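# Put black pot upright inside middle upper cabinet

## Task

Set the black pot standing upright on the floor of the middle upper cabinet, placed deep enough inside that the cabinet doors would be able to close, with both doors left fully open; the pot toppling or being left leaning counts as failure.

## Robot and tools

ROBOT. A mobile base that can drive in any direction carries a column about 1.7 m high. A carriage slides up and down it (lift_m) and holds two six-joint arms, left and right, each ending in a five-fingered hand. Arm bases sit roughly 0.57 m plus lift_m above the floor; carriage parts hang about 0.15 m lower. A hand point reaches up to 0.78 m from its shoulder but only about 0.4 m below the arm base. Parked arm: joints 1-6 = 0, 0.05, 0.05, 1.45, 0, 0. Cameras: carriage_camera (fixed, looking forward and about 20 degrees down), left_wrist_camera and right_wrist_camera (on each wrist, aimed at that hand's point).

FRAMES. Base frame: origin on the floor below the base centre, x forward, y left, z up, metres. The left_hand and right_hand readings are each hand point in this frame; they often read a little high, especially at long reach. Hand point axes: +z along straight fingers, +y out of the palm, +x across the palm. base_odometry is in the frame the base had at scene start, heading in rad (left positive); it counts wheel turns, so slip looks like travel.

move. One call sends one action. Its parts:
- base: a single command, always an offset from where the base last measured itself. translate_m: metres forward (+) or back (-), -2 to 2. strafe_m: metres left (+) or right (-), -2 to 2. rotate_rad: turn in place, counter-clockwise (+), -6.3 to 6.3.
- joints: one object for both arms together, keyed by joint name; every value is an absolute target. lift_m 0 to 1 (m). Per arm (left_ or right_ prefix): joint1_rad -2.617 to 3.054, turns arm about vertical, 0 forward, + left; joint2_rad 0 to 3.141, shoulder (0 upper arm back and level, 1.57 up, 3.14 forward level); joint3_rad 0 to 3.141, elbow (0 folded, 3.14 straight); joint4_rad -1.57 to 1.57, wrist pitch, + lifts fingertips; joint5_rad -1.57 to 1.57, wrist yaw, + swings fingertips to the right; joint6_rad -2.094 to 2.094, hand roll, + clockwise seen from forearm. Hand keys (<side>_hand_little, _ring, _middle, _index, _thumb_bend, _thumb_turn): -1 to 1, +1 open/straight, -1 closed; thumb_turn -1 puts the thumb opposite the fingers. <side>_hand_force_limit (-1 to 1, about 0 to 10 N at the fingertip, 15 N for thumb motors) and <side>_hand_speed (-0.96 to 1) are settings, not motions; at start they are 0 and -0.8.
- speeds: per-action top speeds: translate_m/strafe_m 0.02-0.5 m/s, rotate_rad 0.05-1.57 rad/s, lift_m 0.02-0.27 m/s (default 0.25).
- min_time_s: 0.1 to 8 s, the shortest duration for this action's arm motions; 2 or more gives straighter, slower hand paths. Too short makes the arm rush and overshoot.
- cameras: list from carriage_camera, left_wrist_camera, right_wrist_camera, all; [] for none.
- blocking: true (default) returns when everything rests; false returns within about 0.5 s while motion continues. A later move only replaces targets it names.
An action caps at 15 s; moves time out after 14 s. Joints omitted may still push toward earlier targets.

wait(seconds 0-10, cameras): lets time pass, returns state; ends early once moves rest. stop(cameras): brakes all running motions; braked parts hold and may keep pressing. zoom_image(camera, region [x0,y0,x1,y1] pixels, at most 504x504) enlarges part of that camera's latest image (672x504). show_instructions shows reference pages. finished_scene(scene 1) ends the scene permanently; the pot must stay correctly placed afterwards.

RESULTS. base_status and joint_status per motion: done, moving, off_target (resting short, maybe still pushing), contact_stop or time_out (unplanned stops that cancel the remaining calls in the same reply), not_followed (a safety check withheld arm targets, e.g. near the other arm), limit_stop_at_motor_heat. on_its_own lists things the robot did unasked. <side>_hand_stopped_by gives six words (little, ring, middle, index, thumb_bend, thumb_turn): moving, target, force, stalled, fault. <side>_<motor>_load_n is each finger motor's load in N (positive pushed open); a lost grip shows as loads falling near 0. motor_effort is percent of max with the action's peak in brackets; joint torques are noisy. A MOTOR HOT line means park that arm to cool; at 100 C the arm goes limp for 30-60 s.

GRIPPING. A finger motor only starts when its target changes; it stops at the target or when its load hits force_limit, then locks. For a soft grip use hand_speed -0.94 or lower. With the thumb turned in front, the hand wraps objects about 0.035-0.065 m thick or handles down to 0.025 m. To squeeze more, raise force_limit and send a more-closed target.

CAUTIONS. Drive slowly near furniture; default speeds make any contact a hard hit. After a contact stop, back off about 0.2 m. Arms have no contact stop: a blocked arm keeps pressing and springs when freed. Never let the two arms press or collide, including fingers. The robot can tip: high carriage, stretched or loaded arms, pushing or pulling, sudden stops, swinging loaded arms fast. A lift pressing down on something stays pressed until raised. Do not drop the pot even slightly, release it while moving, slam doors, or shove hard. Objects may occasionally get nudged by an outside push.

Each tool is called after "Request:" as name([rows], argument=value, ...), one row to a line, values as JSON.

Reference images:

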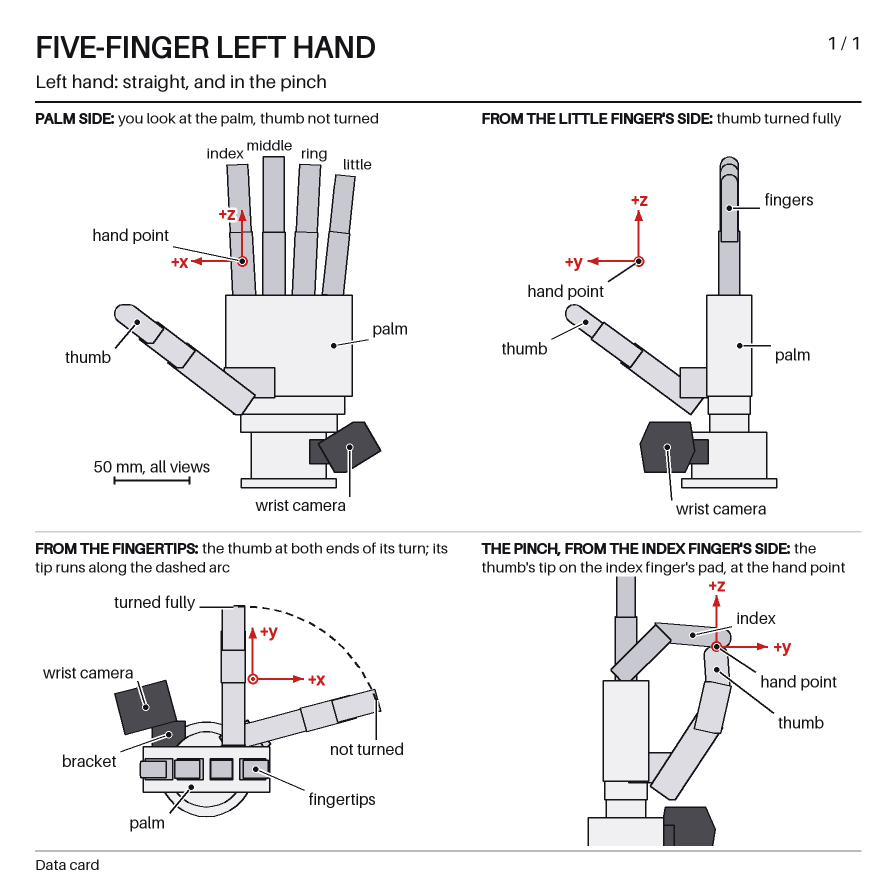

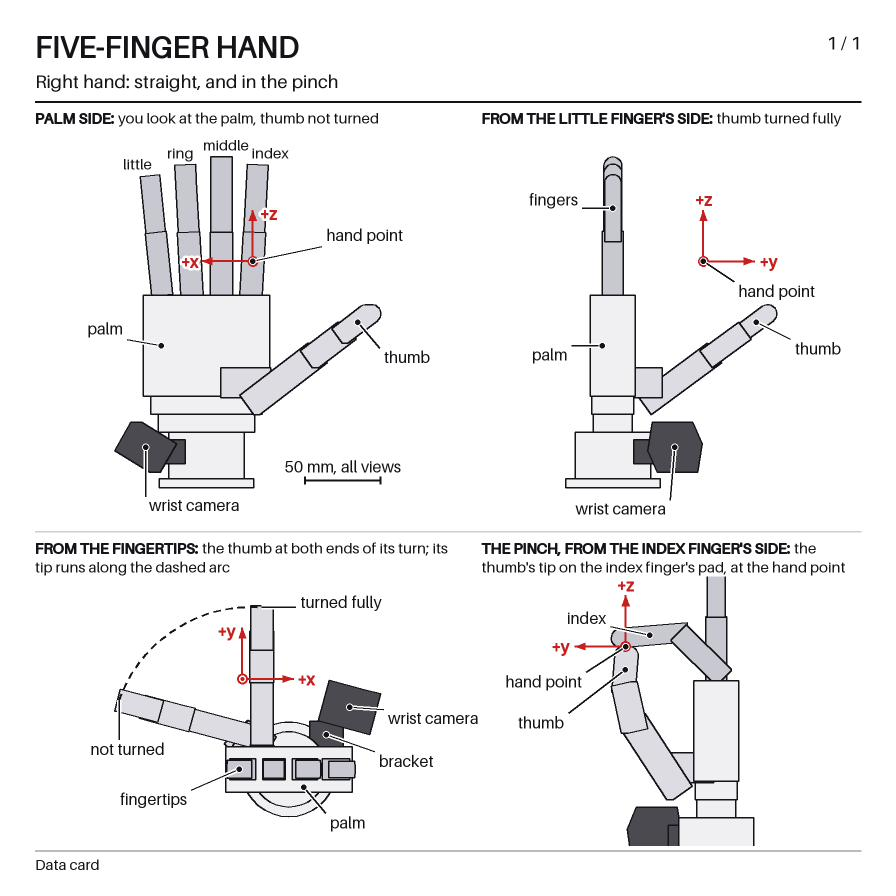

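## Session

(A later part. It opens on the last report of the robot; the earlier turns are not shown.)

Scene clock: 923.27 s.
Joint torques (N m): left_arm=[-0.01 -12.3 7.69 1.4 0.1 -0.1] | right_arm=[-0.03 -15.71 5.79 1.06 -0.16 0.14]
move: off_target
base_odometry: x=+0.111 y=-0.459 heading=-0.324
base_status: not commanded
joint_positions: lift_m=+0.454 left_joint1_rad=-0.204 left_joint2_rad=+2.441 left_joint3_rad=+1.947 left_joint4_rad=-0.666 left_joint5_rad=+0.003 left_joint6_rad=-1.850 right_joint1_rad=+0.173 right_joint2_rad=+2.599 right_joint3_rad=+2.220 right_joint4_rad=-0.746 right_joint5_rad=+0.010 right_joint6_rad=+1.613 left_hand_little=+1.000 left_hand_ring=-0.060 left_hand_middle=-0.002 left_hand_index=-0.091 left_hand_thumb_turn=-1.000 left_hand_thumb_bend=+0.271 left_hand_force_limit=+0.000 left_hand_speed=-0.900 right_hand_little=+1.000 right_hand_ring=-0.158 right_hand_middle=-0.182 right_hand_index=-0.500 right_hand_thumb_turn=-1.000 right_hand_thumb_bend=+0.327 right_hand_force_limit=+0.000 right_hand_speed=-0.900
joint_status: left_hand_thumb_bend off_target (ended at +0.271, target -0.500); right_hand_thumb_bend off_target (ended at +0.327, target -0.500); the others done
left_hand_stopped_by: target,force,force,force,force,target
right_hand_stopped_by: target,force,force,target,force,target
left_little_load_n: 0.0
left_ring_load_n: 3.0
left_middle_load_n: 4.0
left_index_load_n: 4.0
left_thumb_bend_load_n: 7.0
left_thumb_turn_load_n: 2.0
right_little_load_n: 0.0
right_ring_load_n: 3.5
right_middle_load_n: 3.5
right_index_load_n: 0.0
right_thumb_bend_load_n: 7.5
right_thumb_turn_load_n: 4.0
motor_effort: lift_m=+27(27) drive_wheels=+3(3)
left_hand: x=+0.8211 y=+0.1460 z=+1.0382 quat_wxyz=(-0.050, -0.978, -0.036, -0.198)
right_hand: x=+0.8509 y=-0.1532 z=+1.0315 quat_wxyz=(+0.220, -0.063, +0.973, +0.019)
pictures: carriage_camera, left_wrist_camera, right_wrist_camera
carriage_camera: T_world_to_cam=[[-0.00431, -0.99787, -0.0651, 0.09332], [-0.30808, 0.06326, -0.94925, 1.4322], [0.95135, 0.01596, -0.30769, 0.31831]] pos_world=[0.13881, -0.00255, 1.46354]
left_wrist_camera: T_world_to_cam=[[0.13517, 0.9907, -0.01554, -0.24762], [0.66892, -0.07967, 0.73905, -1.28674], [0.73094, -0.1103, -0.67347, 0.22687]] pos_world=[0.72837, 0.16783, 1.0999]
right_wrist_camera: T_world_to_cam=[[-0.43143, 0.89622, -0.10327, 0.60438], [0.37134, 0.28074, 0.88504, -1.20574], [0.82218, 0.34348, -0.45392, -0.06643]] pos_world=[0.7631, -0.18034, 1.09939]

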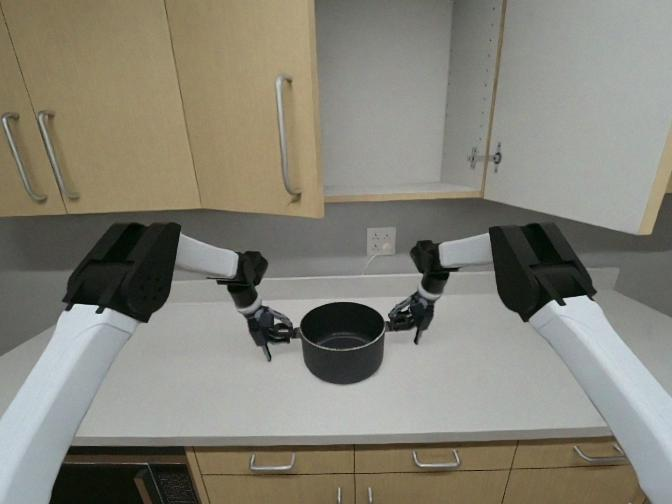

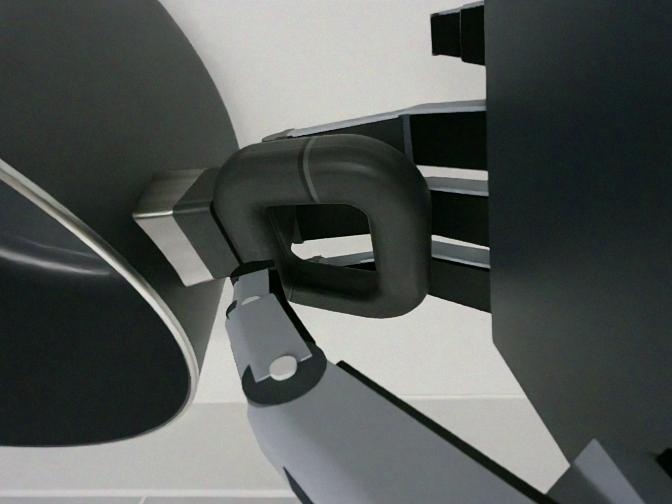

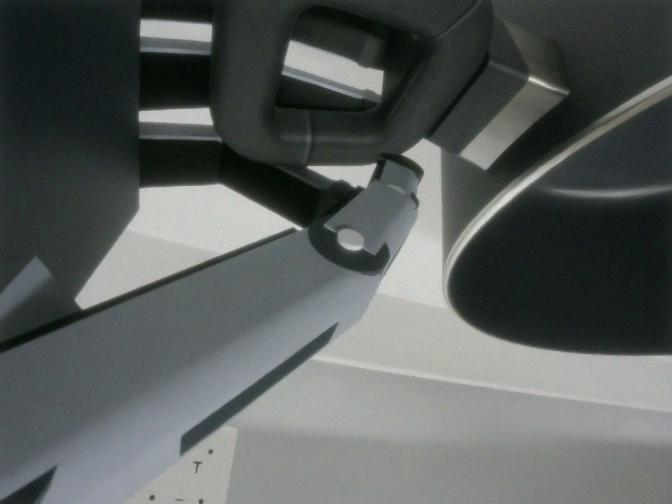

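Request:
move(joints={"right_hand_speed": -0.7, "right_hand_thumb_bend": 1, "right_hand_index": 1, "right_hand_middle": 0.8, "right_hand_ring": 0.8})

Request:
move(joints={"right_joint2_rad": 2.524, "right_joint3_rad": 2.044, "right_joint4_rad": -0.654, "right_hand_speed": -0.9, "right_hand_force_limit": -0.4}, min_time_s=2, cameras=["right_wrist_camera"])

Scene clock: 941.30 s.
Joint torques (N m): left_arm=[0.01 -12.25 7.69 1.39 0.1 -0.1] | right_arm=[-0.03 -15.71 5.83 1.06 -0.12 0.12]
move: done
base_odometry: x=+0.111 y=-0.459 heading=-0.324
base_status: not commanded
joint_positions: lift_m=+0.454 left_joint1_rad=-0.204 left_joint2_rad=+2.441 left_joint3_rad=+1.947 left_joint4_rad=-0.666 left_joint5_rad=+0.003 left_joint6_rad=-1.850 right_joint1_rad=+0.173 right_joint2_rad=+2.599 right_joint3_rad=+2.220 right_joint4_rad=-0.744 right_joint5_rad=+0.006 right_joint6_rad=+1.614 left_hand_little=+1.000 left_hand_ring=-0.060 left_hand_middle=-0.002 left_hand_index=-0.091 left_hand_thumb_turn=-1.000 left_hand_thumb_bend=+0.271 left_hand_force_limit=+0.000 left_hand_speed=-0.900 right_hand_little=+1.000 right_hand_ring=+0.800 right_hand_middle=+0.800 right_hand_index=+1.000 right_hand_thumb_turn=-1.000 right_hand_thumb_bend=+1.000 right_hand_force_limit=+0.000 right_hand_speed=-0.700
joint_status: all done
left_hand_stopped_by: target,force,force,force,force,target
right_hand_stopped_by: target,target,target,target,target,target
left_little_load_n: 0.0
left_ring_load_n: 3.0
left_middle_load_n: 4.0
left_index_load_n: 4.0
left_thumb_bend_load_n: 7.0
left_thumb_turn_load_n: 2.0
right_little_load_n: 0.5
right_ring_load_n: 0.0
right_middle_load_n: 0.0
right_index_load_n: 0.0
right_thumb_bend_load_n: 0.0
right_thumb_turn_load_n: 0.0
motor_effort: lift_m=+27(27) drive_wheels=+3(3)
left_hand: x=+0.8211 y=+0.1460 z=+1.0382 quat_wxyz=(-0.050, -0.978, -0.036, -0.198)
right_hand: x=+0.8513 y=-0.1523 z=+1.0321 quat_wxyz=(+0.221, -0.063, +0.973, +0.021)
pictures: none

Scene clock: 943.60 s.
Joint torques (N m): left_arm=[-0.01 -12.29 7.71 1.39 0.1 -0.1] | right_arm=[-0.35 -18.36 4.68 0.94 0.14 0.06]
move: done
base_odometry: x=+0.111 y=-0.459 heading=-0.324
base_status: not commanded
joint_positions: lift_m=+0.454 left_joint1_rad=-0.204 left_joint2_rad=+2.441 left_joint3_rad=+1.947 left_joint4_rad=-0.666 left_joint5_rad=+0.003 left_joint6_rad=-1.850 right_joint1_rad=+0.177 right_joint2_rad=+2.553 right_joint3_rad=+2.063 right_joint4_rad=-0.641 right_joint5_rad=-0.023 right_joint6_rad=+1.619 left_hand_little=+1.000 left_hand_ring=-0.060 left_hand_middle=-0.002 left_hand_index=-0.091 left_hand_thumb_turn=-1.000 left_hand_thumb_bend=+0.271 left_hand_force_limit=+0.000 left_hand_speed=-0.900 right_hand_little=+1.000 right_hand_ring=+0.800 right_hand_middle=+0.800 right_hand_index=+1.000 right_hand_thumb_turn=-1.000 right_hand_thumb_bend=+1.000 right_hand_force_limit=-0.400 right_hand_speed=-0.900
joint_status: all done
left_hand_stopped_by: target,force,force,force,force,target
right_hand_stopped_by: target,target,target,target,target,target
left_little_load_n: 0.0
left_ring_load_n: 3.0
left_middle_load_n: 4.0
left_index_load_n: 4.0
left_thumb_bend_load_n: 7.0
left_thumb_turn_load_n: 2.0
right_little_load_n: 0.0
right_ring_load_n: 0.0
right_middle_load_n: 0.0
right_index_load_n: 0.5
right_thumb_bend_load_n: 0.5
right_thumb_turn_load_n: 1.5
motor_effort: lift_m=+27(27) drive_wheels=+3(3)
left_hand: x=+0.8211 y=+0.1460 z=+1.0382 quat_wxyz=(-0.050, -0.978, -0.036, -0.198)
right_hand: x=+0.8357 y=-0.1471 z=+1.0159 quat_wxyz=(+0.215, -0.065, +0.974, +0.036)
right_wrist_camera: T_world_to_cam=[[-0.44325, 0.89363, -0.0704, 0.56682], [0.37783, 0.25747, 0.88935, -1.20119], [0.81288, 0.36761, -0.45177, -0.05391]] pos_world=[0.74892, -0.17743, 1.08383]

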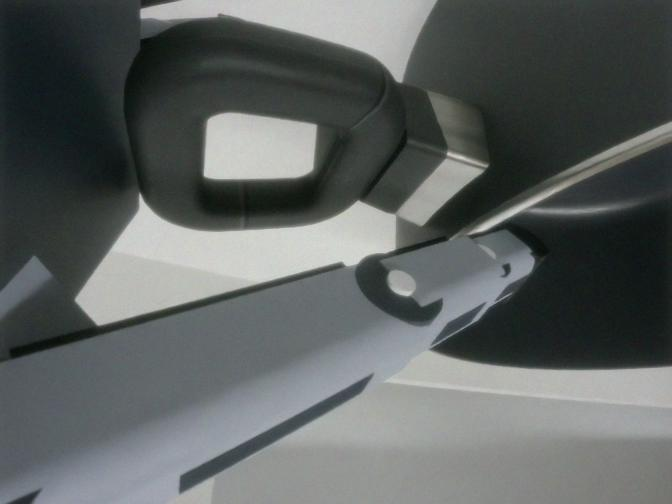

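Request:
move(joints={"right_joint1_rad": 0.164, "right_joint2_rad": 2.518, "right_joint3_rad": 2.078, "right_joint4_rad": -0.67}, min_time_s=1.5, cameras=["right_wrist_camera"])

Scene clock: 953.57 s.
Joint torques (N m): left_arm=[0.01 -12.3 7.69 1.39 0.1 -0.1] | right_arm=[-1.24 -18.82 7.35 0.79 0.15 0.06]
move: done
base_odometry: x=+0.111 y=-0.459 heading=-0.324
base_status: not commanded
joint_positions: lift_m=+0.454 left_joint1_rad=-0.204 left_joint2_rad=+2.441 left_joint3_rad=+1.947 left_joint4_rad=-0.666 left_joint5_rad=+0.003 left_joint6_rad=-1.850 right_joint1_rad=+0.177 right_joint2_rad=+2.552 right_joint3_rad=+2.063 right_joint4_rad=-0.641 right_joint5_rad=-0.023 right_joint6_rad=+1.619 left_hand_little=+1.000 left_hand_ring=-0.060 left_hand_middle=-0.002 left_hand_index=-0.091 left_hand_thumb_turn=-1.000 left_hand_thumb_bend=+0.271 left_hand_force_limit=+0.000 left_hand_speed=-0.900 right_hand_little=+1.000 right_hand_ring=+0.800 right_hand_middle=+0.800 right_hand_index=+1.000 right_hand_thumb_turn=-1.000 right_hand_thumb_bend=+1.000 right_hand_force_limit=-0.400 right_hand_speed=-0.900
joint_status: all done
left_hand_stopped_by: target,force,force,force,force,target
right_hand_stopped_by: target,target,target,target,target,target
left_little_load_n: 0.0
left_ring_load_n: 3.0
left_middle_load_n: 4.0
left_index_load_n: 4.0
left_thumb_bend_load_n: 7.0
left_thumb_turn_load_n: 2.0
right_little_load_n: 0.0
right_ring_load_n: 0.0
right_middle_load_n: 0.0
right_index_load_n: 0.0
right_thumb_bend_load_n: 0.0
right_thumb_turn_load_n: 1.0
motor_effort: lift_m=+27(27) drive_wheels=+3(3)
left_hand: x=+0.8211 y=+0.1460 z=+1.0382 quat_wxyz=(-0.050, -0.978, -0.036, -0.198)
right_hand: x=+0.8358 y=-0.1471 z=+1.0164 quat_wxyz=(+0.216, -0.065, +0.974, +0.036)
right_wrist_camera: T_world_to_cam=[[-0.44325, 0.89361, -0.0706, 0.56711], [0.37721, 0.25739, 0.88964, -1.20144], [0.81317, 0.36771, -0.45117, -0.05466]] pos_world=[0.74902, -0.17743, 1.08423]

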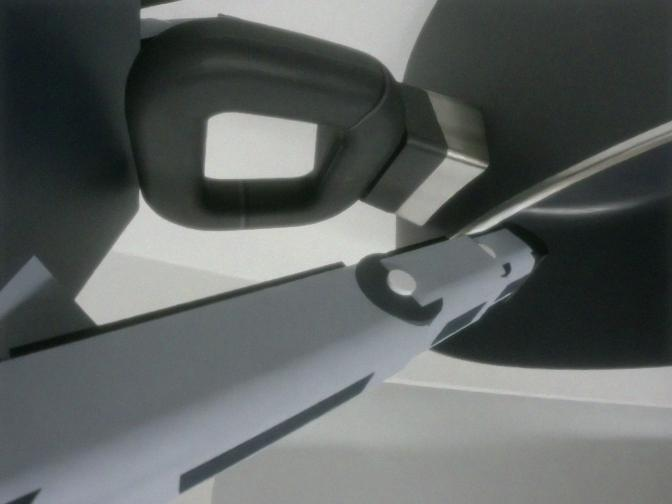

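Request:
move(joints={"right_hand_ring": 1, "right_hand_middle": 1, "right_joint1_rad": 0.145, "right_joint2_rad": 2.51, "right_joint3_rad": 2.12, "right_joint4_rad": -0.70}, min_time_s=1.5, cameras=["right_wrist_camera", "carriage_camera"])

Scene clock: 959.73 s.
Joint torques (N m): left_arm=[-0.01 -12.3 7.71 1.4 0.1 -0.1] | right_arm=[-0.62 -19.6 8.13 0.86 0.02 0.06]
move: done
base_odometry: x=+0.111 y=-0.459 heading=-0.324
base_status: not commanded
joint_positions: lift_m=+0.454 left_joint1_rad=-0.204 left_joint2_rad=+2.441 left_joint3_rad=+1.947 left_joint4_rad=-0.666 left_joint5_rad=+0.003 left_joint6_rad=-1.850 right_joint1_rad=+0.151 right_joint2_rad=+2.552 right_joint3_rad=+2.095 right_joint4_rad=-0.683 right_joint5_rad=-0.010 right_joint6_rad=+1.619 left_hand_little=+1.000 left_hand_ring=-0.060 left_hand_middle=-0.002 left_hand_index=-0.091 left_hand_thumb_turn=-1.000 left_hand_thumb_bend=+0.271 left_hand_force_limit=+0.000 left_hand_speed=-0.900 right_hand_little=+1.000 right_hand_ring=+1.000 right_hand_middle=+1.000 right_hand_index=+1.000 right_hand_thumb_turn=-1.000 right_hand_thumb_bend=+1.000 right_hand_force_limit=-0.400 right_hand_speed=-0.900
joint_status: all done
left_hand_stopped_by: target,force,force,force,force,target
right_hand_stopped_by: target,target,target,target,target,target
left_little_load_n: 0.0
left_ring_load_n: 3.0
left_middle_load_n: 4.0
left_index_load_n: 4.0
left_thumb_bend_load_n: 7.0
left_thumb_turn_load_n: 2.0
right_little_load_n: 0.0
right_ring_load_n: 0.0
right_middle_load_n: 0.0
right_index_load_n: 0.0
right_thumb_bend_load_n: 0.0
right_thumb_turn_load_n: 0.0
motor_effort: lift_m=+27(27) drive_wheels=+3(3)
left_hand: x=+0.8211 y=+0.1460 z=+1.0382 quat_wxyz=(-0.050, -0.978, -0.036, -0.198)
right_hand: x=+0.8406 y=-0.1653 z=+1.0222 quat_wxyz=(+0.212, -0.051, +0.975, +0.026)
pictures: carriage_camera, right_wrist_camera
carriage_camera: T_world_to_cam=[[-0.00431, -0.99787, -0.0651, 0.09332], [-0.30808, 0.06326, -0.94925, 1.4322], [0.95135, 0.01596, -0.30769, 0.31831]] pos_world=[0.13881, -0.00255, 1.46354]
right_wrist_camera: T_world_to_cam=[[-0.41553, 0.90611, -0.07934, 0.57364], [0.39159, 0.25694, 0.88354, -1.20964], [0.82097, 0.33607, -0.46159, -0.05035]] pos_world=[0.75338, -0.19207, 1.09104]

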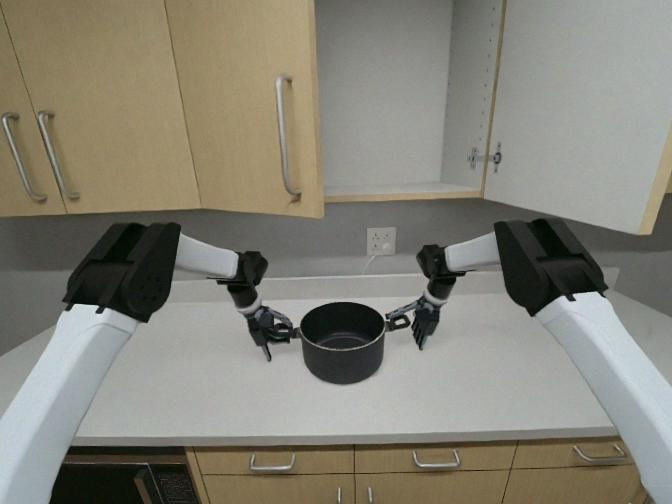

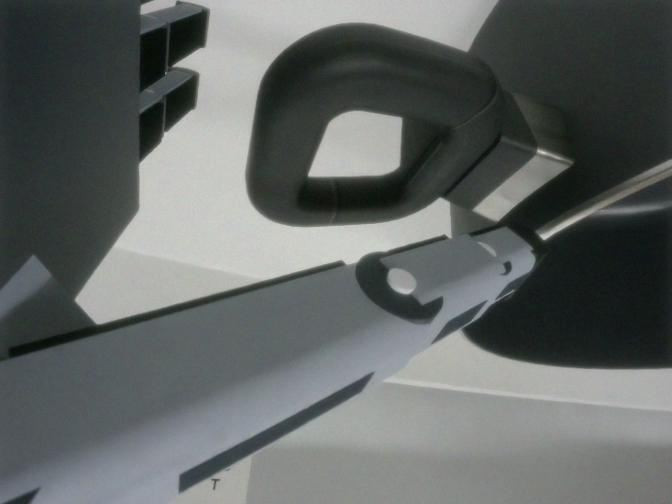

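Request:
move(joints={"right_joint1_rad": 0.176, "right_joint2_rad": 2.475, "right_joint3_rad": 2.09, "right_joint4_rad": -0.69}, min_time_s=1.5, cameras=["right_wrist_camera"])

Scene clock: 977.47 s.
Joint torques (N m): left_arm=[0.01 -12.3 7.72 1.39 0.1 -0.1] | right_arm=[0.35 -19.97 5.85 1.02 0.02 0.06]
move: done
base_odometry: x=+0.111 y=-0.459 heading=-0.324
base_status: not commanded
joint_positions: lift_m=+0.454 left_joint1_rad=-0.204 left_joint2_rad=+2.441 left_joint3_rad=+1.947 left_joint4_rad=-0.666 left_joint5_rad=+0.003 left_joint6_rad=-1.850 right_joint1_rad=+0.170 right_joint2_rad=+2.522 right_joint3_rad=+2.095 right_joint4_rad=-0.683 right_joint5_rad=-0.010 right_joint6_rad=+1.619 left_hand_little=+1.000 left_hand_ring=-0.060 left_hand_middle=-0.002 left_hand_index=-0.091 left_hand_thumb_turn=-1.000 left_hand_thumb_bend=+0.271 left_hand_force_limit=+0.000 left_hand_speed=-0.900 right_hand_little=+1.000 right_hand_ring=+1.000 right_hand_middle=+1.000 right_hand_index=+1.000 right_hand_thumb_turn=-1.000 right_hand_thumb_bend=+1.000 right_hand_force_limit=-0.400 right_hand_speed=-0.900
joint_status: all done
left_hand_stopped_by: target,force,force,force,force,target
right_hand_stopped_by: target,target,target,target,target,target
left_little_load_n: 0.0
left_ring_load_n: 3.0
left_middle_load_n: 4.0
left_index_load_n: 4.0
left_thumb_bend_load_n: 7.5
left_thumb_turn_load_n: 2.0
right_little_load_n: 0.0
right_ring_load_n: 0.0
right_middle_load_n: 0.0
right_index_load_n: 0.0
right_thumb_bend_load_n: -0.5
right_thumb_turn_load_n: 0.0
motor_effort: lift_m=+27(27) drive_wheels=+3(3)
left_hand: x=+0.8211 y=+0.1460 z=+1.0382 quat_wxyz=(-0.050, -0.978, -0.036, -0.198)
right_hand: x=+0.8411 y=-0.1527 z=+1.0405 quat_wxyz=(+0.227, -0.060, +0.972, +0.030)
right_wrist_camera: T_world_to_cam=[[-0.43061, 0.89822, -0.08814, 0.58452], [0.36029, 0.26062, 0.8957, -1.21503], [0.82751, 0.35394, -0.43584, -0.07606]] pos_world=[0.7524, -0.18145, 1.10667]

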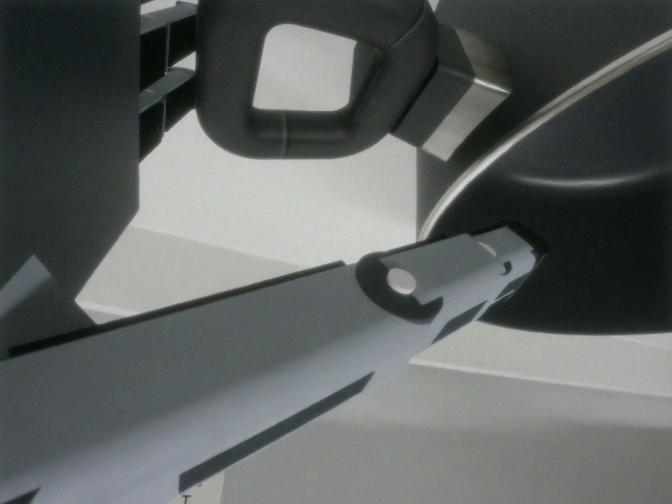

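Request:
move(joints={"right_joint2_rad": 2.482, "right_joint3_rad": 2.05, "right_joint4_rad": -0.66}, min_time_s=1.5, cameras=["right_wrist_camera"])

Scene clock: 984.60 s.
Joint torques (N m): left_arm=[0.01 -12.3 7.71 1.39 0.1 -0.1] | right_arm=[0.35 -19.22 5.42 1.17 0.02 0.06]
move: done
base_odometry: x=+0.111 y=-0.459 heading=-0.324
base_status: not commanded
joint_positions: lift_m=+0.454 left_joint1_rad=-0.204 left_joint2_rad=+2.441 left_joint3_rad=+1.947 left_joint4_rad=-0.666 left_joint5_rad=+0.003 left_joint6_rad=-1.850 right_joint1_rad=+0.170 right_joint2_rad=+2.522 right_joint3_rad=+2.060 right_joint4_rad=-0.676 right_joint5_rad=-0.010 right_joint6_rad=+1.619 left_hand_little=+1.000 left_hand_ring=-0.060 left_hand_middle=-0.002 left_hand_index=-0.091 left_hand_thumb_turn=-1.000 left_hand_thumb_bend=+0.271 left_hand_force_limit=+0.000 left_hand_speed=-0.900 right_hand_little=+1.000 right_hand_ring=+1.000 right_hand_middle=+1.000 right_hand_index=+1.000 right_hand_thumb_turn=-1.000 right_hand_thumb_bend=+1.000 right_hand_force_limit=-0.400 right_hand_speed=-0.900
joint_status: all done
left_hand_stopped_by: target,force,force,force,force,target
right_hand_stopped_by: target,target,target,target,target,target
left_little_load_n: 0.5
left_ring_load_n: 3.0
left_middle_load_n: 4.0
left_index_load_n: 3.5
left_thumb_bend_load_n: 7.0
left_thumb_turn_load_n: 2.0
right_little_load_n: 0.0
right_ring_load_n: 0.0
right_middle_load_n: 0.0
right_index_load_n: 0.0
right_thumb_bend_load_n: 0.0
right_thumb_turn_load_n: 0.0
motor_effort: lift_m=+27(27) drive_wheels=+3(3)
left_hand: x=+0.8211 y=+0.1460 z=+1.0382 quat_wxyz=(-0.050, -0.978, -0.036, -0.198)
right_hand: x=+0.8331 y=-0.1541 z=+1.0277 quat_wxyz=(+0.213, -0.060, +0.975, +0.028)
right_wrist_camera: T_world_to_cam=[[-0.43291, 0.89783, -0.08053, 0.57518], [0.3847, 0.2648, 0.88424, -1.20831], [0.81523, 0.35182, -0.46003, -0.03982]] pos_world=[0.7463, -0.18244, 1.09644]

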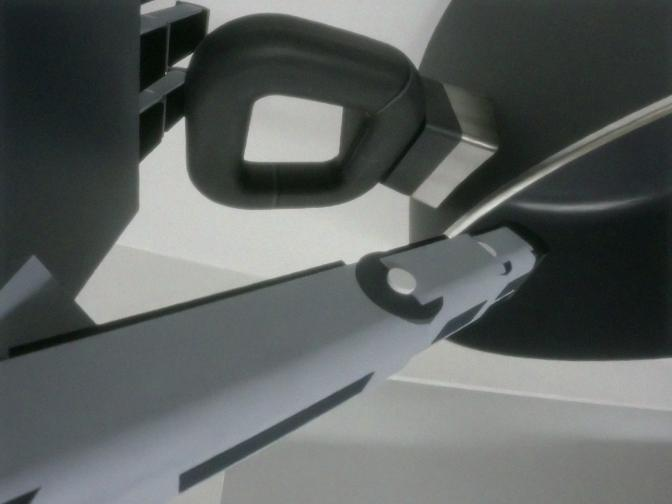

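Request:
move(joints={"right_hand_force_limit": -0.5, "right_hand_index": -0.1, "right_hand_middle": -0.2, "right_hand_ring": -0.35}, cameras=["right_wrist_camera"])

Scene clock: 997.00 s.
Joint torques (N m): left_arm=[-0.01 -12.3 7.71 1.42 0.1 -0.1] | right_arm=[0.35 -19.23 5.64 1.15 -0.06 0.07]
move: off_target
base_odometry: x=+0.111 y=-0.459 heading=-0.324
base_status: not commanded
joint_positions: lift_m=+0.454 left_joint1_rad=-0.204 left_joint2_rad=+2.441 left_joint3_rad=+1.947 left_joint4_rad=-0.666 left_joint5_rad=+0.003 left_joint6_rad=-1.850 right_joint1_rad=+0.170 right_joint2_rad=+2.522 right_joint3_rad=+2.056 right_joint4_rad=-0.672 right_joint5_rad=-0.003 right_joint6_rad=+1.619 left_hand_little=+1.000 left_hand_ring=-0.060 left_hand_middle=-0.002 left_hand_index=-0.091 left_hand_thumb_turn=-1.000 left_hand_thumb_bend=+0.271 left_hand_force_limit=+0.000 left_hand_speed=-0.900 right_hand_little=+1.000 right_hand_ring=-0.350 right_hand_middle=-0.061 right_hand_index=-0.100 right_hand_thumb_turn=-1.000 right_hand_thumb_bend=+1.000 right_hand_force_limit=-0.500 right_hand_speed=-0.900
joint_status: right_hand_middle off_target (ended at -0.061, target -0.200); the others done
left_hand_stopped_by: target,force,force,force,force,target
right_hand_stopped_by: target,target,force,target,target,target
left_little_load_n: -0.5
left_ring_load_n: 3.0
left_middle_load_n: 4.0
left_index_load_n: 4.0
left_thumb_bend_load_n: 7.0
left_thumb_turn_load_n: 2.0
right_little_load_n: 0.0
right_ring_load_n: 0.5
right_middle_load_n: 1.0
right_index_load_n: 0.5
right_thumb_bend_load_n: 0.0
right_thumb_turn_load_n: 0.0
motor_effort: lift_m=+27(27) drive_wheels=+3(3)
left_hand: x=+0.8211 y=+0.1460 z=+1.0382 quat_wxyz=(-0.050, -0.978, -0.036, -0.198)
right_hand: x=+0.8335 y=-0.1553 z=+1.0267 quat_wxyz=(+0.214, -0.060, +0.975, +0.025)
right_wrist_camera: T_world_to_cam=[[-0.43038, 0.8985, -0.08638, 0.58036], [0.38392, 0.26882, 0.88337, -1.20499], [0.81693, 0.34702, -0.46065, -0.04174]] pos_world=[0.7465, -0.18305, 1.09535]

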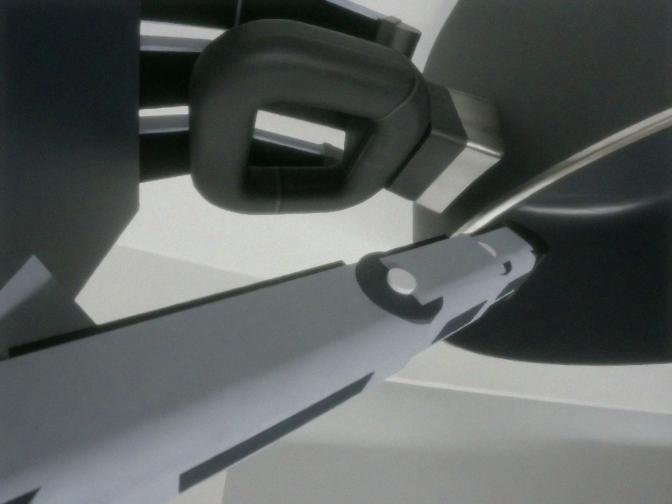

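Request:
move(joints={"right_hand_force_limit": -0.4, "right_hand_thumb_bend": -0.3})

Request:
move(joints={"right_hand_force_limit": -0.2, "right_hand_index": -0.5, "right_hand_middle": -0.5}, cameras=["right_wrist_camera"])

Scene clock: 1007.57 s.
Joint torques (N m): left_arm=[0.02 -12.3 7.71 1.39 0.1 -0.1] | right_arm=[0.36 -19.23 5.68 1.14 -0.05 0.06]
move: off_target
base_odometry: x=+0.111 y=-0.459 heading=-0.324
base_status: not commanded
joint_positions: lift_m=+0.454 left_joint1_rad=-0.204 left_joint2_rad=+2.441 left_joint3_rad=+1.947 left_joint4_rad=-0.666 left_joint5_rad=+0.002 left_joint6_rad=-1.850 right_joint1_rad=+0.170 right_joint2_rad=+2.522 right_joint3_rad=+2.056 right_joint4_rad=-0.670 right_joint5_rad=-0.002 right_joint6_rad=+1.619 left_hand_little=+1.000 left_hand_ring=-0.060 left_hand_middle=-0.002 left_hand_index=-0.091 left_hand_thumb_turn=-1.000 left_hand_thumb_bend=+0.271 left_hand_force_limit=+0.000 left_hand_speed=-0.900 right_hand_little=+1.000 right_hand_ring=-0.350 right_hand_middle=-0.061 right_hand_index=-0.100 right_hand_thumb_turn=-1.000 right_hand_thumb_bend=+0.428 right_hand_force_limit=-0.400 right_hand_speed=-0.900
joint_status: right_hand_thumb_bend off_target (ended at +0.428, target -0.300); the others done
left_hand_stopped_by: target,force,force,force,force,target
right_hand_stopped_by: target,target,force,target,force,target
left_little_load_n: 0.0
left_ring_load_n: 3.0
left_middle_load_n: 4.0
left_index_load_n: 4.0
left_thumb_bend_load_n: 7.5
left_thumb_turn_load_n: 2.0
right_little_load_n: 0.0
right_ring_load_n: 1.5
right_middle_load_n: 2.0
right_index_load_n: 0.5
right_thumb_bend_load_n: 4.5
right_thumb_turn_load_n: 1.0
motor_effort: lift_m=+27(27) drive_wheels=+3(3)
left_hand: x=+0.8211 y=+0.1461 z=+1.0381 quat_wxyz=(-0.050, -0.978, -0.036, -0.198)
right_hand: x=+0.8339 y=-0.1556 z=+1.0268 quat_wxyz=(+0.215, -0.059, +0.975, +0.025)
pictures: none

Scene clock: 1009.20 s.
Joint torques (N m): left_arm=[0.01 -12.29 7.71 1.39 0.1 -0.1] | right_arm=[0.38 -19.23 5.67 1.12 -0.06 0.06]
move: off_target
base_odometry: x=+0.111 y=-0.459 heading=-0.324
base_status: not commanded
joint_positions: lift_m=+0.454 left_joint1_rad=-0.204 left_joint2_rad=+2.441 left_joint3_rad=+1.947 left_joint4_rad=-0.666 left_joint5_rad=+0.002 left_joint6_rad=-1.850 right_joint1_rad=+0.170 right_joint2_rad=+2.522 right_joint3_rad=+2.056 right_joint4_rad=-0.668 right_joint5_rad=-0.002 right_joint6_rad=+1.619 left_hand_little=+1.000 left_hand_ring=-0.060 left_hand_middle=-0.002 left_hand_index=-0.091 left_hand_thumb_turn=-1.000 left_hand_thumb_bend=+0.271 left_hand_force_limit=+0.000 left_hand_speed=-0.900 right_hand_little=+1.000 right_hand_ring=-0.350 right_hand_middle=-0.077 right_hand_index=-0.153 right_hand_thumb_turn=-1.000 right_hand_thumb_bend=+0.428 right_hand_force_limit=-0.200 right_hand_speed=-0.900
joint_status: right_hand_middle off_target (ended at -0.077, target -0.500); right_hand_index off_target (ended at -0.153, target -0.500); the others done
left_hand_stopped_by: target,force,force,force,force,target
right_hand_stopped_by: target,target,force,force,force,target
left_little_load_n: -0.5
left_ring_load_n: 3.0
left_middle_load_n: 4.0
left_index_load_n: 4.0
left_thumb_bend_load_n: 7.0
left_thumb_turn_load_n: 2.0
right_little_load_n: 0.0
right_ring_load_n: 0.0
right_middle_load_n: 3.5
right_index_load_n: 5.5
right_thumb_bend_load_n: 6.0
right_thumb_turn_load_n: 2.5
motor_effort: lift_m=+27(27) drive_wheels=+3(3)
left_hand: x=+0.8211 y=+0.1461 z=+1.0381 quat_wxyz=(-0.050, -0.978, -0.036, -0.198)
right_hand: x=+0.8344 y=-0.1556 z=+1.0271 quat_wxyz=(+0.216, -0.059, +0.974, +0.025)
right_wrist_camera: T_world_to_cam=[[-0.42919, 0.89889, -0.08828, 0.58208], [0.381, 0.2688, 0.88464, -1.20447], [0.81892, 0.34605, -0.45785, -0.04685]] pos_world=[0.7471, -0.18325, 1.09546]

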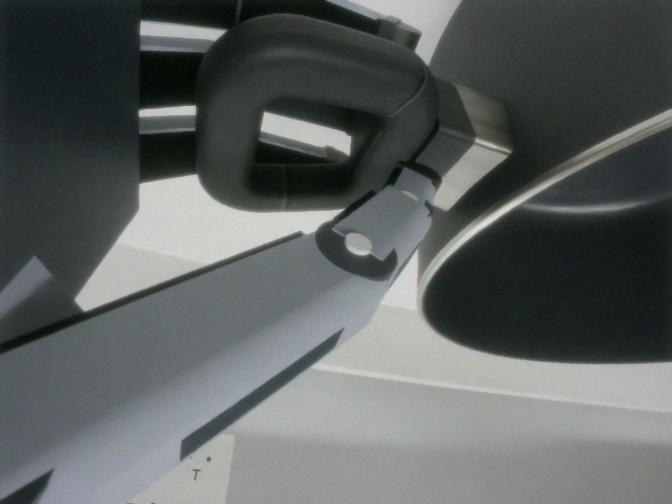

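Request:
move(joints={"right_hand_force_limit": 0.0, "right_hand_thumb_bend": -0.5})

Request:
move(joints={"lift_m": 0.49}, speeds={"lift_m": 0.03}, cameras=["all"])

Request:
zoom_image(camera="carriage_camera", region=[210, 200, 450, 420])

Scene clock: 1017.53 s.
Joint torques (N m): left_arm=[0.01 -12.29 7.71 1.4 0.1 -0.1] | right_arm=[0.35 -19.23 5.68 1.12 -0.06 0.06]
move: off_target
base_odometry: x=+0.111 y=-0.459 heading=-0.324
base_status: not commanded
joint_positions: lift_m=+0.454 left_joint1_rad=-0.204 left_joint2_rad=+2.441 left_joint3_rad=+1.947 left_joint4_rad=-0.666 left_joint5_rad=+0.002 left_joint6_rad=-1.850 right_joint1_rad=+0.170 right_joint2_rad=+2.522 right_joint3_rad=+2.056 right_joint4_rad=-0.668 right_joint5_rad=-0.002 right_joint6_rad=+1.619 left_hand_little=+1.000 left_hand_ring=-0.060 left_hand_middle=-0.002 left_hand_index=-0.091 left_hand_thumb_turn=-1.000 left_hand_thumb_bend=+0.271 left_hand_force_limit=+0.000 left_hand_speed=-0.900 right_hand_little=+1.000 right_hand_ring=-0.350 right_hand_middle=-0.077 right_hand_index=-0.153 right_hand_thumb_turn=-1.000 right_hand_thumb_bend=+0.419 right_hand_force_limit=+0.000 right_hand_speed=-0.900
joint_status: right_hand_thumb_bend off_target (ended at +0.419, target -0.500); the others done
left_hand_stopped_by: target,force,force,force,force,target
right_hand_stopped_by: target,target,force,force,force,target
left_little_load_n: 0.0
left_ring_load_n: 3.0
left_middle_load_n: 4.0
left_index_load_n: 4.0
left_thumb_bend_load_n: 7.0
left_thumb_turn_load_n: 2.5
right_little_load_n: 0.0
right_ring_load_n: 0.0
right_middle_load_n: 3.5
right_index_load_n: 5.0
right_thumb_bend_load_n: 7.5
right_thumb_turn_load_n: 2.5
motor_effort: lift_m=+27(27) drive_wheels=+3(3)
left_hand: x=+0.8211 y=+0.1461 z=+1.0381 quat_wxyz=(-0.050, -0.978, -0.036, -0.198)
right_hand: x=+0.8344 y=-0.1556 z=+1.0271 quat_wxyz=(+0.216, -0.059, +0.974, +0.025)
pictures: none

Scene clock: 1019.07 s.
Joint torques (N m): left_arm=[-0.01 -14.9 7.46 1.84 0.25 -0.09] | right_arm=[-0.2 -19 7.36 1.4 -0.3 0.22]
move: done
base_odometry: x=+0.111 y=-0.459 heading=-0.324
base_status: not commanded
joint_positions: lift_m=+0.490 left_joint1_rad=-0.204 left_joint2_rad=+2.472 left_joint3_rad=+1.948 left_joint4_rad=-0.720 left_joint5_rad=-0.016 left_joint6_rad=-1.850 right_joint1_rad=+0.177 right_joint2_rad=+2.522 right_joint3_rad=+2.033 right_joint4_rad=-0.712 right_joint5_rad=+0.024 right_joint6_rad=+1.606 left_hand_little=+1.000 left_hand_ring=-0.061 left_hand_middle=-0.002 left_hand_index=-0.091 left_hand_thumb_turn=-1.000 left_hand_thumb_bend=+0.270 left_hand_force_limit=+0.000 left_hand_speed=-0.900 right_hand_little=+1.000 right_hand_ring=-0.349 right_hand_middle=-0.077 right_hand_index=-0.154 right_hand_thumb_turn=-1.000 right_hand_thumb_bend=+0.419 right_hand_force_limit=+0.000 right_hand_speed=-0.900
joint_status: all done
left_hand_stopped_by: target,force,force,force,force,target
right_hand_stopped_by: target,target,force,force,force,target
left_little_load_n: 0.0
left_ring_load_n: 0.0
left_middle_load_n: 6.0
left_index_load_n: 0.0
left_thumb_bend_load_n: 0.0
left_thumb_turn_load_n: 0.0
right_little_load_n: 0.0
right_ring_load_n: 5.5
right_middle_load_n: 5.5
right_index_load_n: 0.0
right_thumb_bend_load_n: 6.0
right_thumb_turn_load_n: 1.5
motor_effort: lift_m=+33(36) drive_wheels=+3(3)
left_hand: x=+0.8059 y=+0.1528 z=+1.0471 quat_wxyz=(-0.031, -0.986, -0.038, -0.160)
right_hand: x=+0.8171 y=-0.1587 z=+1.0459 quat_wxyz=(+0.184, -0.068, +0.980, +0.008)
pictures: carriage_camera, left_wrist_camera, right_wrist_camera
carriage_camera: T_world_to_cam=[[-0.00431, -0.99787, -0.0651, 0.09562], [-0.30808, 0.06326, -0.94925, 1.46571], [0.95135, 0.01596, -0.30769, 0.32917]] pos_world=[0.13881, -0.00255, 1.49884]
left_wrist_camera: T_world_to_cam=[[0.12793, 0.99176, 0.00736, -0.27042], [0.72576, -0.09867, 0.68083, -1.26455], [0.67594, -0.08175, -0.7324, 0.34638]] pos_world=[0.71822, 0.17173, 1.11662]
right_wrist_camera: T_world_to_cam=[[-0.44366, 0.89086, -0.09758, 0.5994], [0.43095, 0.30755, 0.84835, -1.21042], [0.78578, 0.33433, -0.52036, 0.06762]] pos_world=[0.73443, -0.18433, 1.12054]

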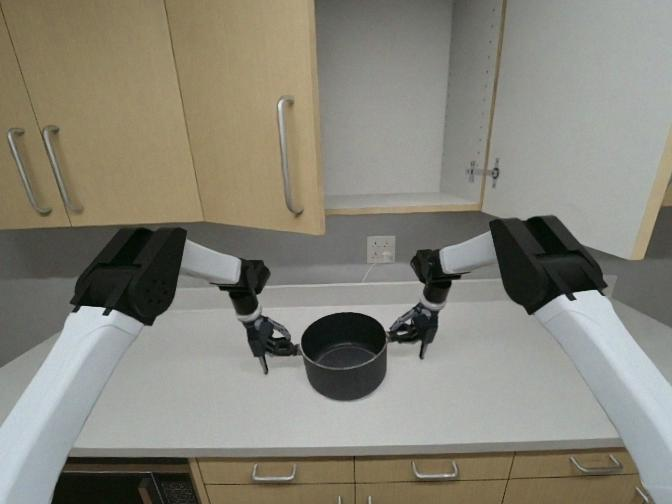

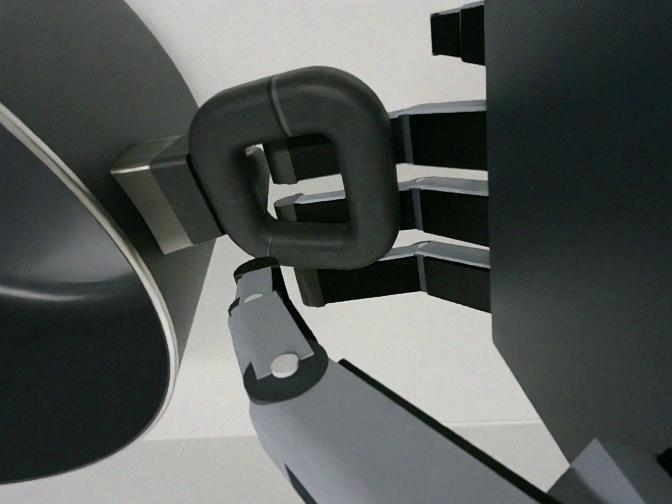

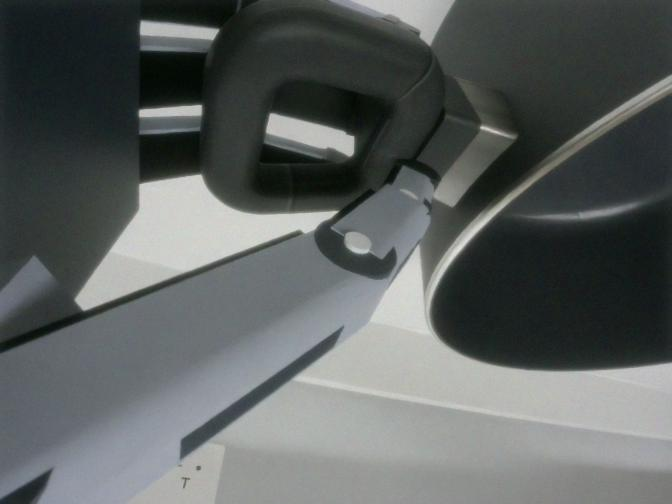

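Scaled by 2.100 from the camera's image (finer frame: 960x720).

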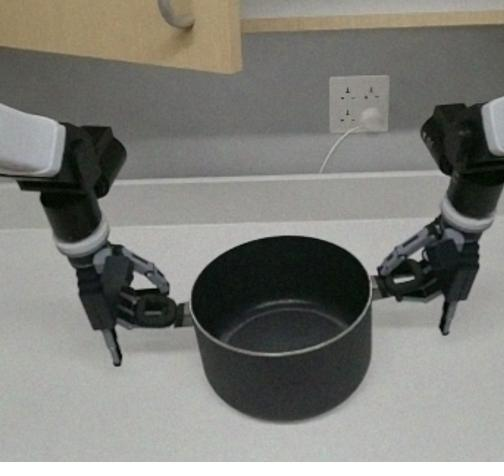

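Request:
move(joints={"lift_m": 0.454}, speeds={"lift_m": 0.03})

Request:
move(joints={"left_hand_speed": -0.7, "left_hand_thumb_bend": 1, "left_hand_index": 1, "left_hand_middle": 1, "left_hand_ring": 1}, cameras=["all"])

Scene clock: 1062.03 s.
Joint torques (N m): left_arm=[0.1 -14.89 7.09 1.19 0.11 -0.07] | right_arm=[0.03 -17.5 7.51 1.17 -0.16 0.18]
move: done
base_odometry: x=+0.111 y=-0.459 heading=-0.324
base_status: not commanded
joint_positions: lift_m=+0.454 left_joint1_rad=-0.205 left_joint2_rad=+2.472 left_joint3_rad=+1.955 left_joint4_rad=-0.653 left_joint5_rad=+0.000 left_joint6_rad=-1.854 right_joint1_rad=+0.174 right_joint2_rad=+2.504 right_joint3_rad=+2.033 right_joint4_rad=-0.681 right_joint5_rad=+0.009 right_joint6_rad=+1.609 left_hand_little=+1.000 left_hand_ring=-0.061 left_hand_middle=-0.003 left_hand_index=-0.091 left_hand_thumb_turn=-1.000 left_hand_thumb_bend=+0.270 left_hand_force_limit=+0.000 left_hand_speed=-0.900 right_hand_little=+1.000 right_hand_ring=-0.349 right_hand_middle=-0.077 right_hand_index=-0.154 right_hand_thumb_turn=-1.000 right_hand_thumb_bend=+0.419 right_hand_force_limit=+0.000 right_hand_speed=-0.900
joint_status: all done
left_hand_stopped_by: target,force,force,force,force,target
right_hand_stopped_by: target,target,force,force,force,target
left_little_load_n: 0.0
left_ring_load_n: 0.0
left_middle_load_n: 0.0
left_index_load_n: 0.0
left_thumb_bend_load_n: 0.0
left_thumb_turn_load_n: 0.0
right_little_load_n: 0.0
right_ring_load_n: 2.0
right_middle_load_n: 1.5
right_index_load_n: 1.0
right_thumb_bend_load_n: 5.0
right_thumb_turn_load_n: 1.5
motor_effort: lift_m=+26(29) drive_wheels=-3(3)
left_hand: x=+0.8224 y=+0.1457 z=+1.0246 quat_wxyz=(-0.048, -0.979, -0.038, -0.193)
right_hand: x=+0.8265 y=-0.1562 z=+1.0262 quat_wxyz=(+0.207, -0.066, +0.976, +0.018)
pictures: none

Scene clock: 1064.23 s.
Joint torques (N m): left_arm=[0.08 -14.9 7.06 1.28 0.11 -0.04] | right_arm=[0.01 -17.43 7.46 1.21 -0.16 0.18]
move: done
base_odometry: x=+0.111 y=-0.459 heading=-0.324
base_status: not commanded
joint_positions: lift_m=+0.454 left_joint1_rad=-0.205 left_joint2_rad=+2.472 left_joint3_rad=+1.955 left_joint4_rad=-0.660 left_joint5_rad=+0.000 left_joint6_rad=-1.854 right_joint1_rad=+0.174 right_joint2_rad=+2.504 right_joint3_rad=+2.033 right_joint4_rad=-0.681 right_joint5_rad=+0.009 right_joint6_rad=+1.609 left_hand_little=+1.000 left_hand_ring=+1.000 left_hand_middle=+1.000 left_hand_index=+1.000 left_hand_thumb_turn=-1.000 left_hand_thumb_bend=+1.000 left_hand_force_limit=+0.000 left_hand_speed=-0.700 right_hand_little=+1.000 right_hand_ring=-0.349 right_hand_middle=-0.077 right_hand_index=-0.154 right_hand_thumb_turn=-1.000 right_hand_thumb_bend=+0.419 right_hand_force_limit=+0.000 right_hand_speed=-0.900
joint_status: all done
left_hand_stopped_by: target,target,target,target,target,target
right_hand_stopped_by: target,target,force,force,force,target
left_little_load_n: 0.0
left_ring_load_n: 0.0
left_middle_load_n: 0.0
left_index_load_n: 0.0
left_thumb_bend_load_n: 0.0
left_thumb_turn_load_n: 0.0
right_little_load_n: 0.0
right_ring_load_n: 2.0
right_middle_load_n: 1.5
right_index_load_n: 1.5
right_thumb_bend_load_n: 4.5
right_thumb_turn_load_n: 1.5
motor_effort: lift_m=+26(26) drive_wheels=-3(3)
left_hand: x=+0.8209 y=+0.1460 z=+1.0235 quat_wxyz=(-0.047, -0.980, -0.038, -0.190)
right_hand: x=+0.8265 y=-0.1562 z=+1.0262 quat_wxyz=(+0.207, -0.066, +0.976, +0.018)
pictures: carriage_camera, left_wrist_camera, right_wrist_camera
carriage_camera: T_world_to_cam=[[-0.00431, -0.99787, -0.0651, 0.09333], [-0.30808, 0.06326, -0.94925, 1.4323], [0.95135, 0.01596, -0.30769, 0.31834]] pos_world=[0.13881, -0.00255, 1.46364]
left_wrist_camera: T_world_to_cam=[[0.13136, 0.99124, -0.0139, -0.24634], [0.68176, -0.08015, 0.72717, -1.27412], [0.71969, -0.105, -0.68632, 0.23884]] pos_world=[0.72911, 0.16714, 1.087]
right_wrist_camera: T_world_to_cam=[[-0.43904, 0.89321, -0.09711, 0.59543], [0.39211, 0.28772, 0.87377, -1.19564], [0.80839, 0.34554, -0.47655, -0.01272]] pos_world=[0.74051, -0.18343, 1.09646]

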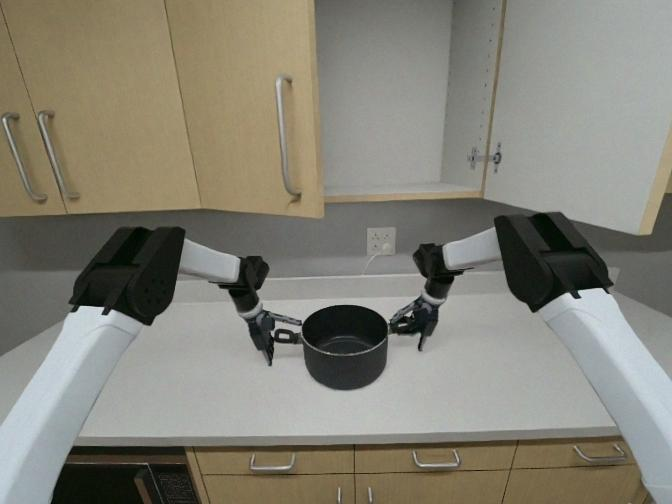

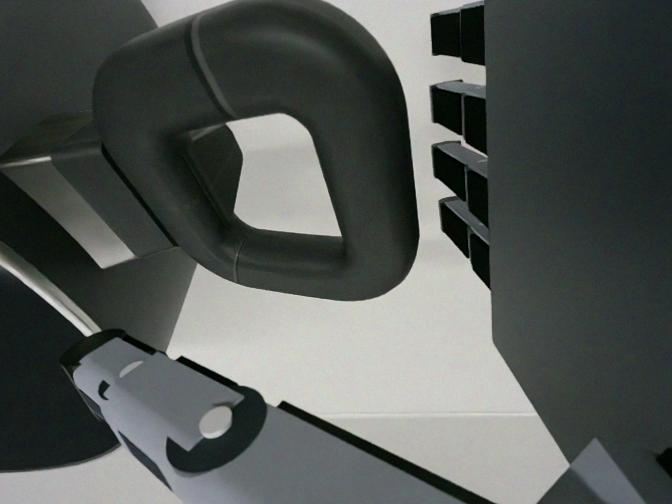

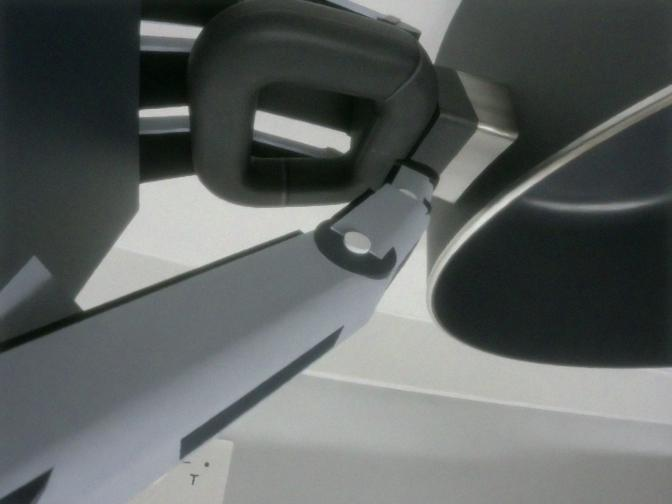

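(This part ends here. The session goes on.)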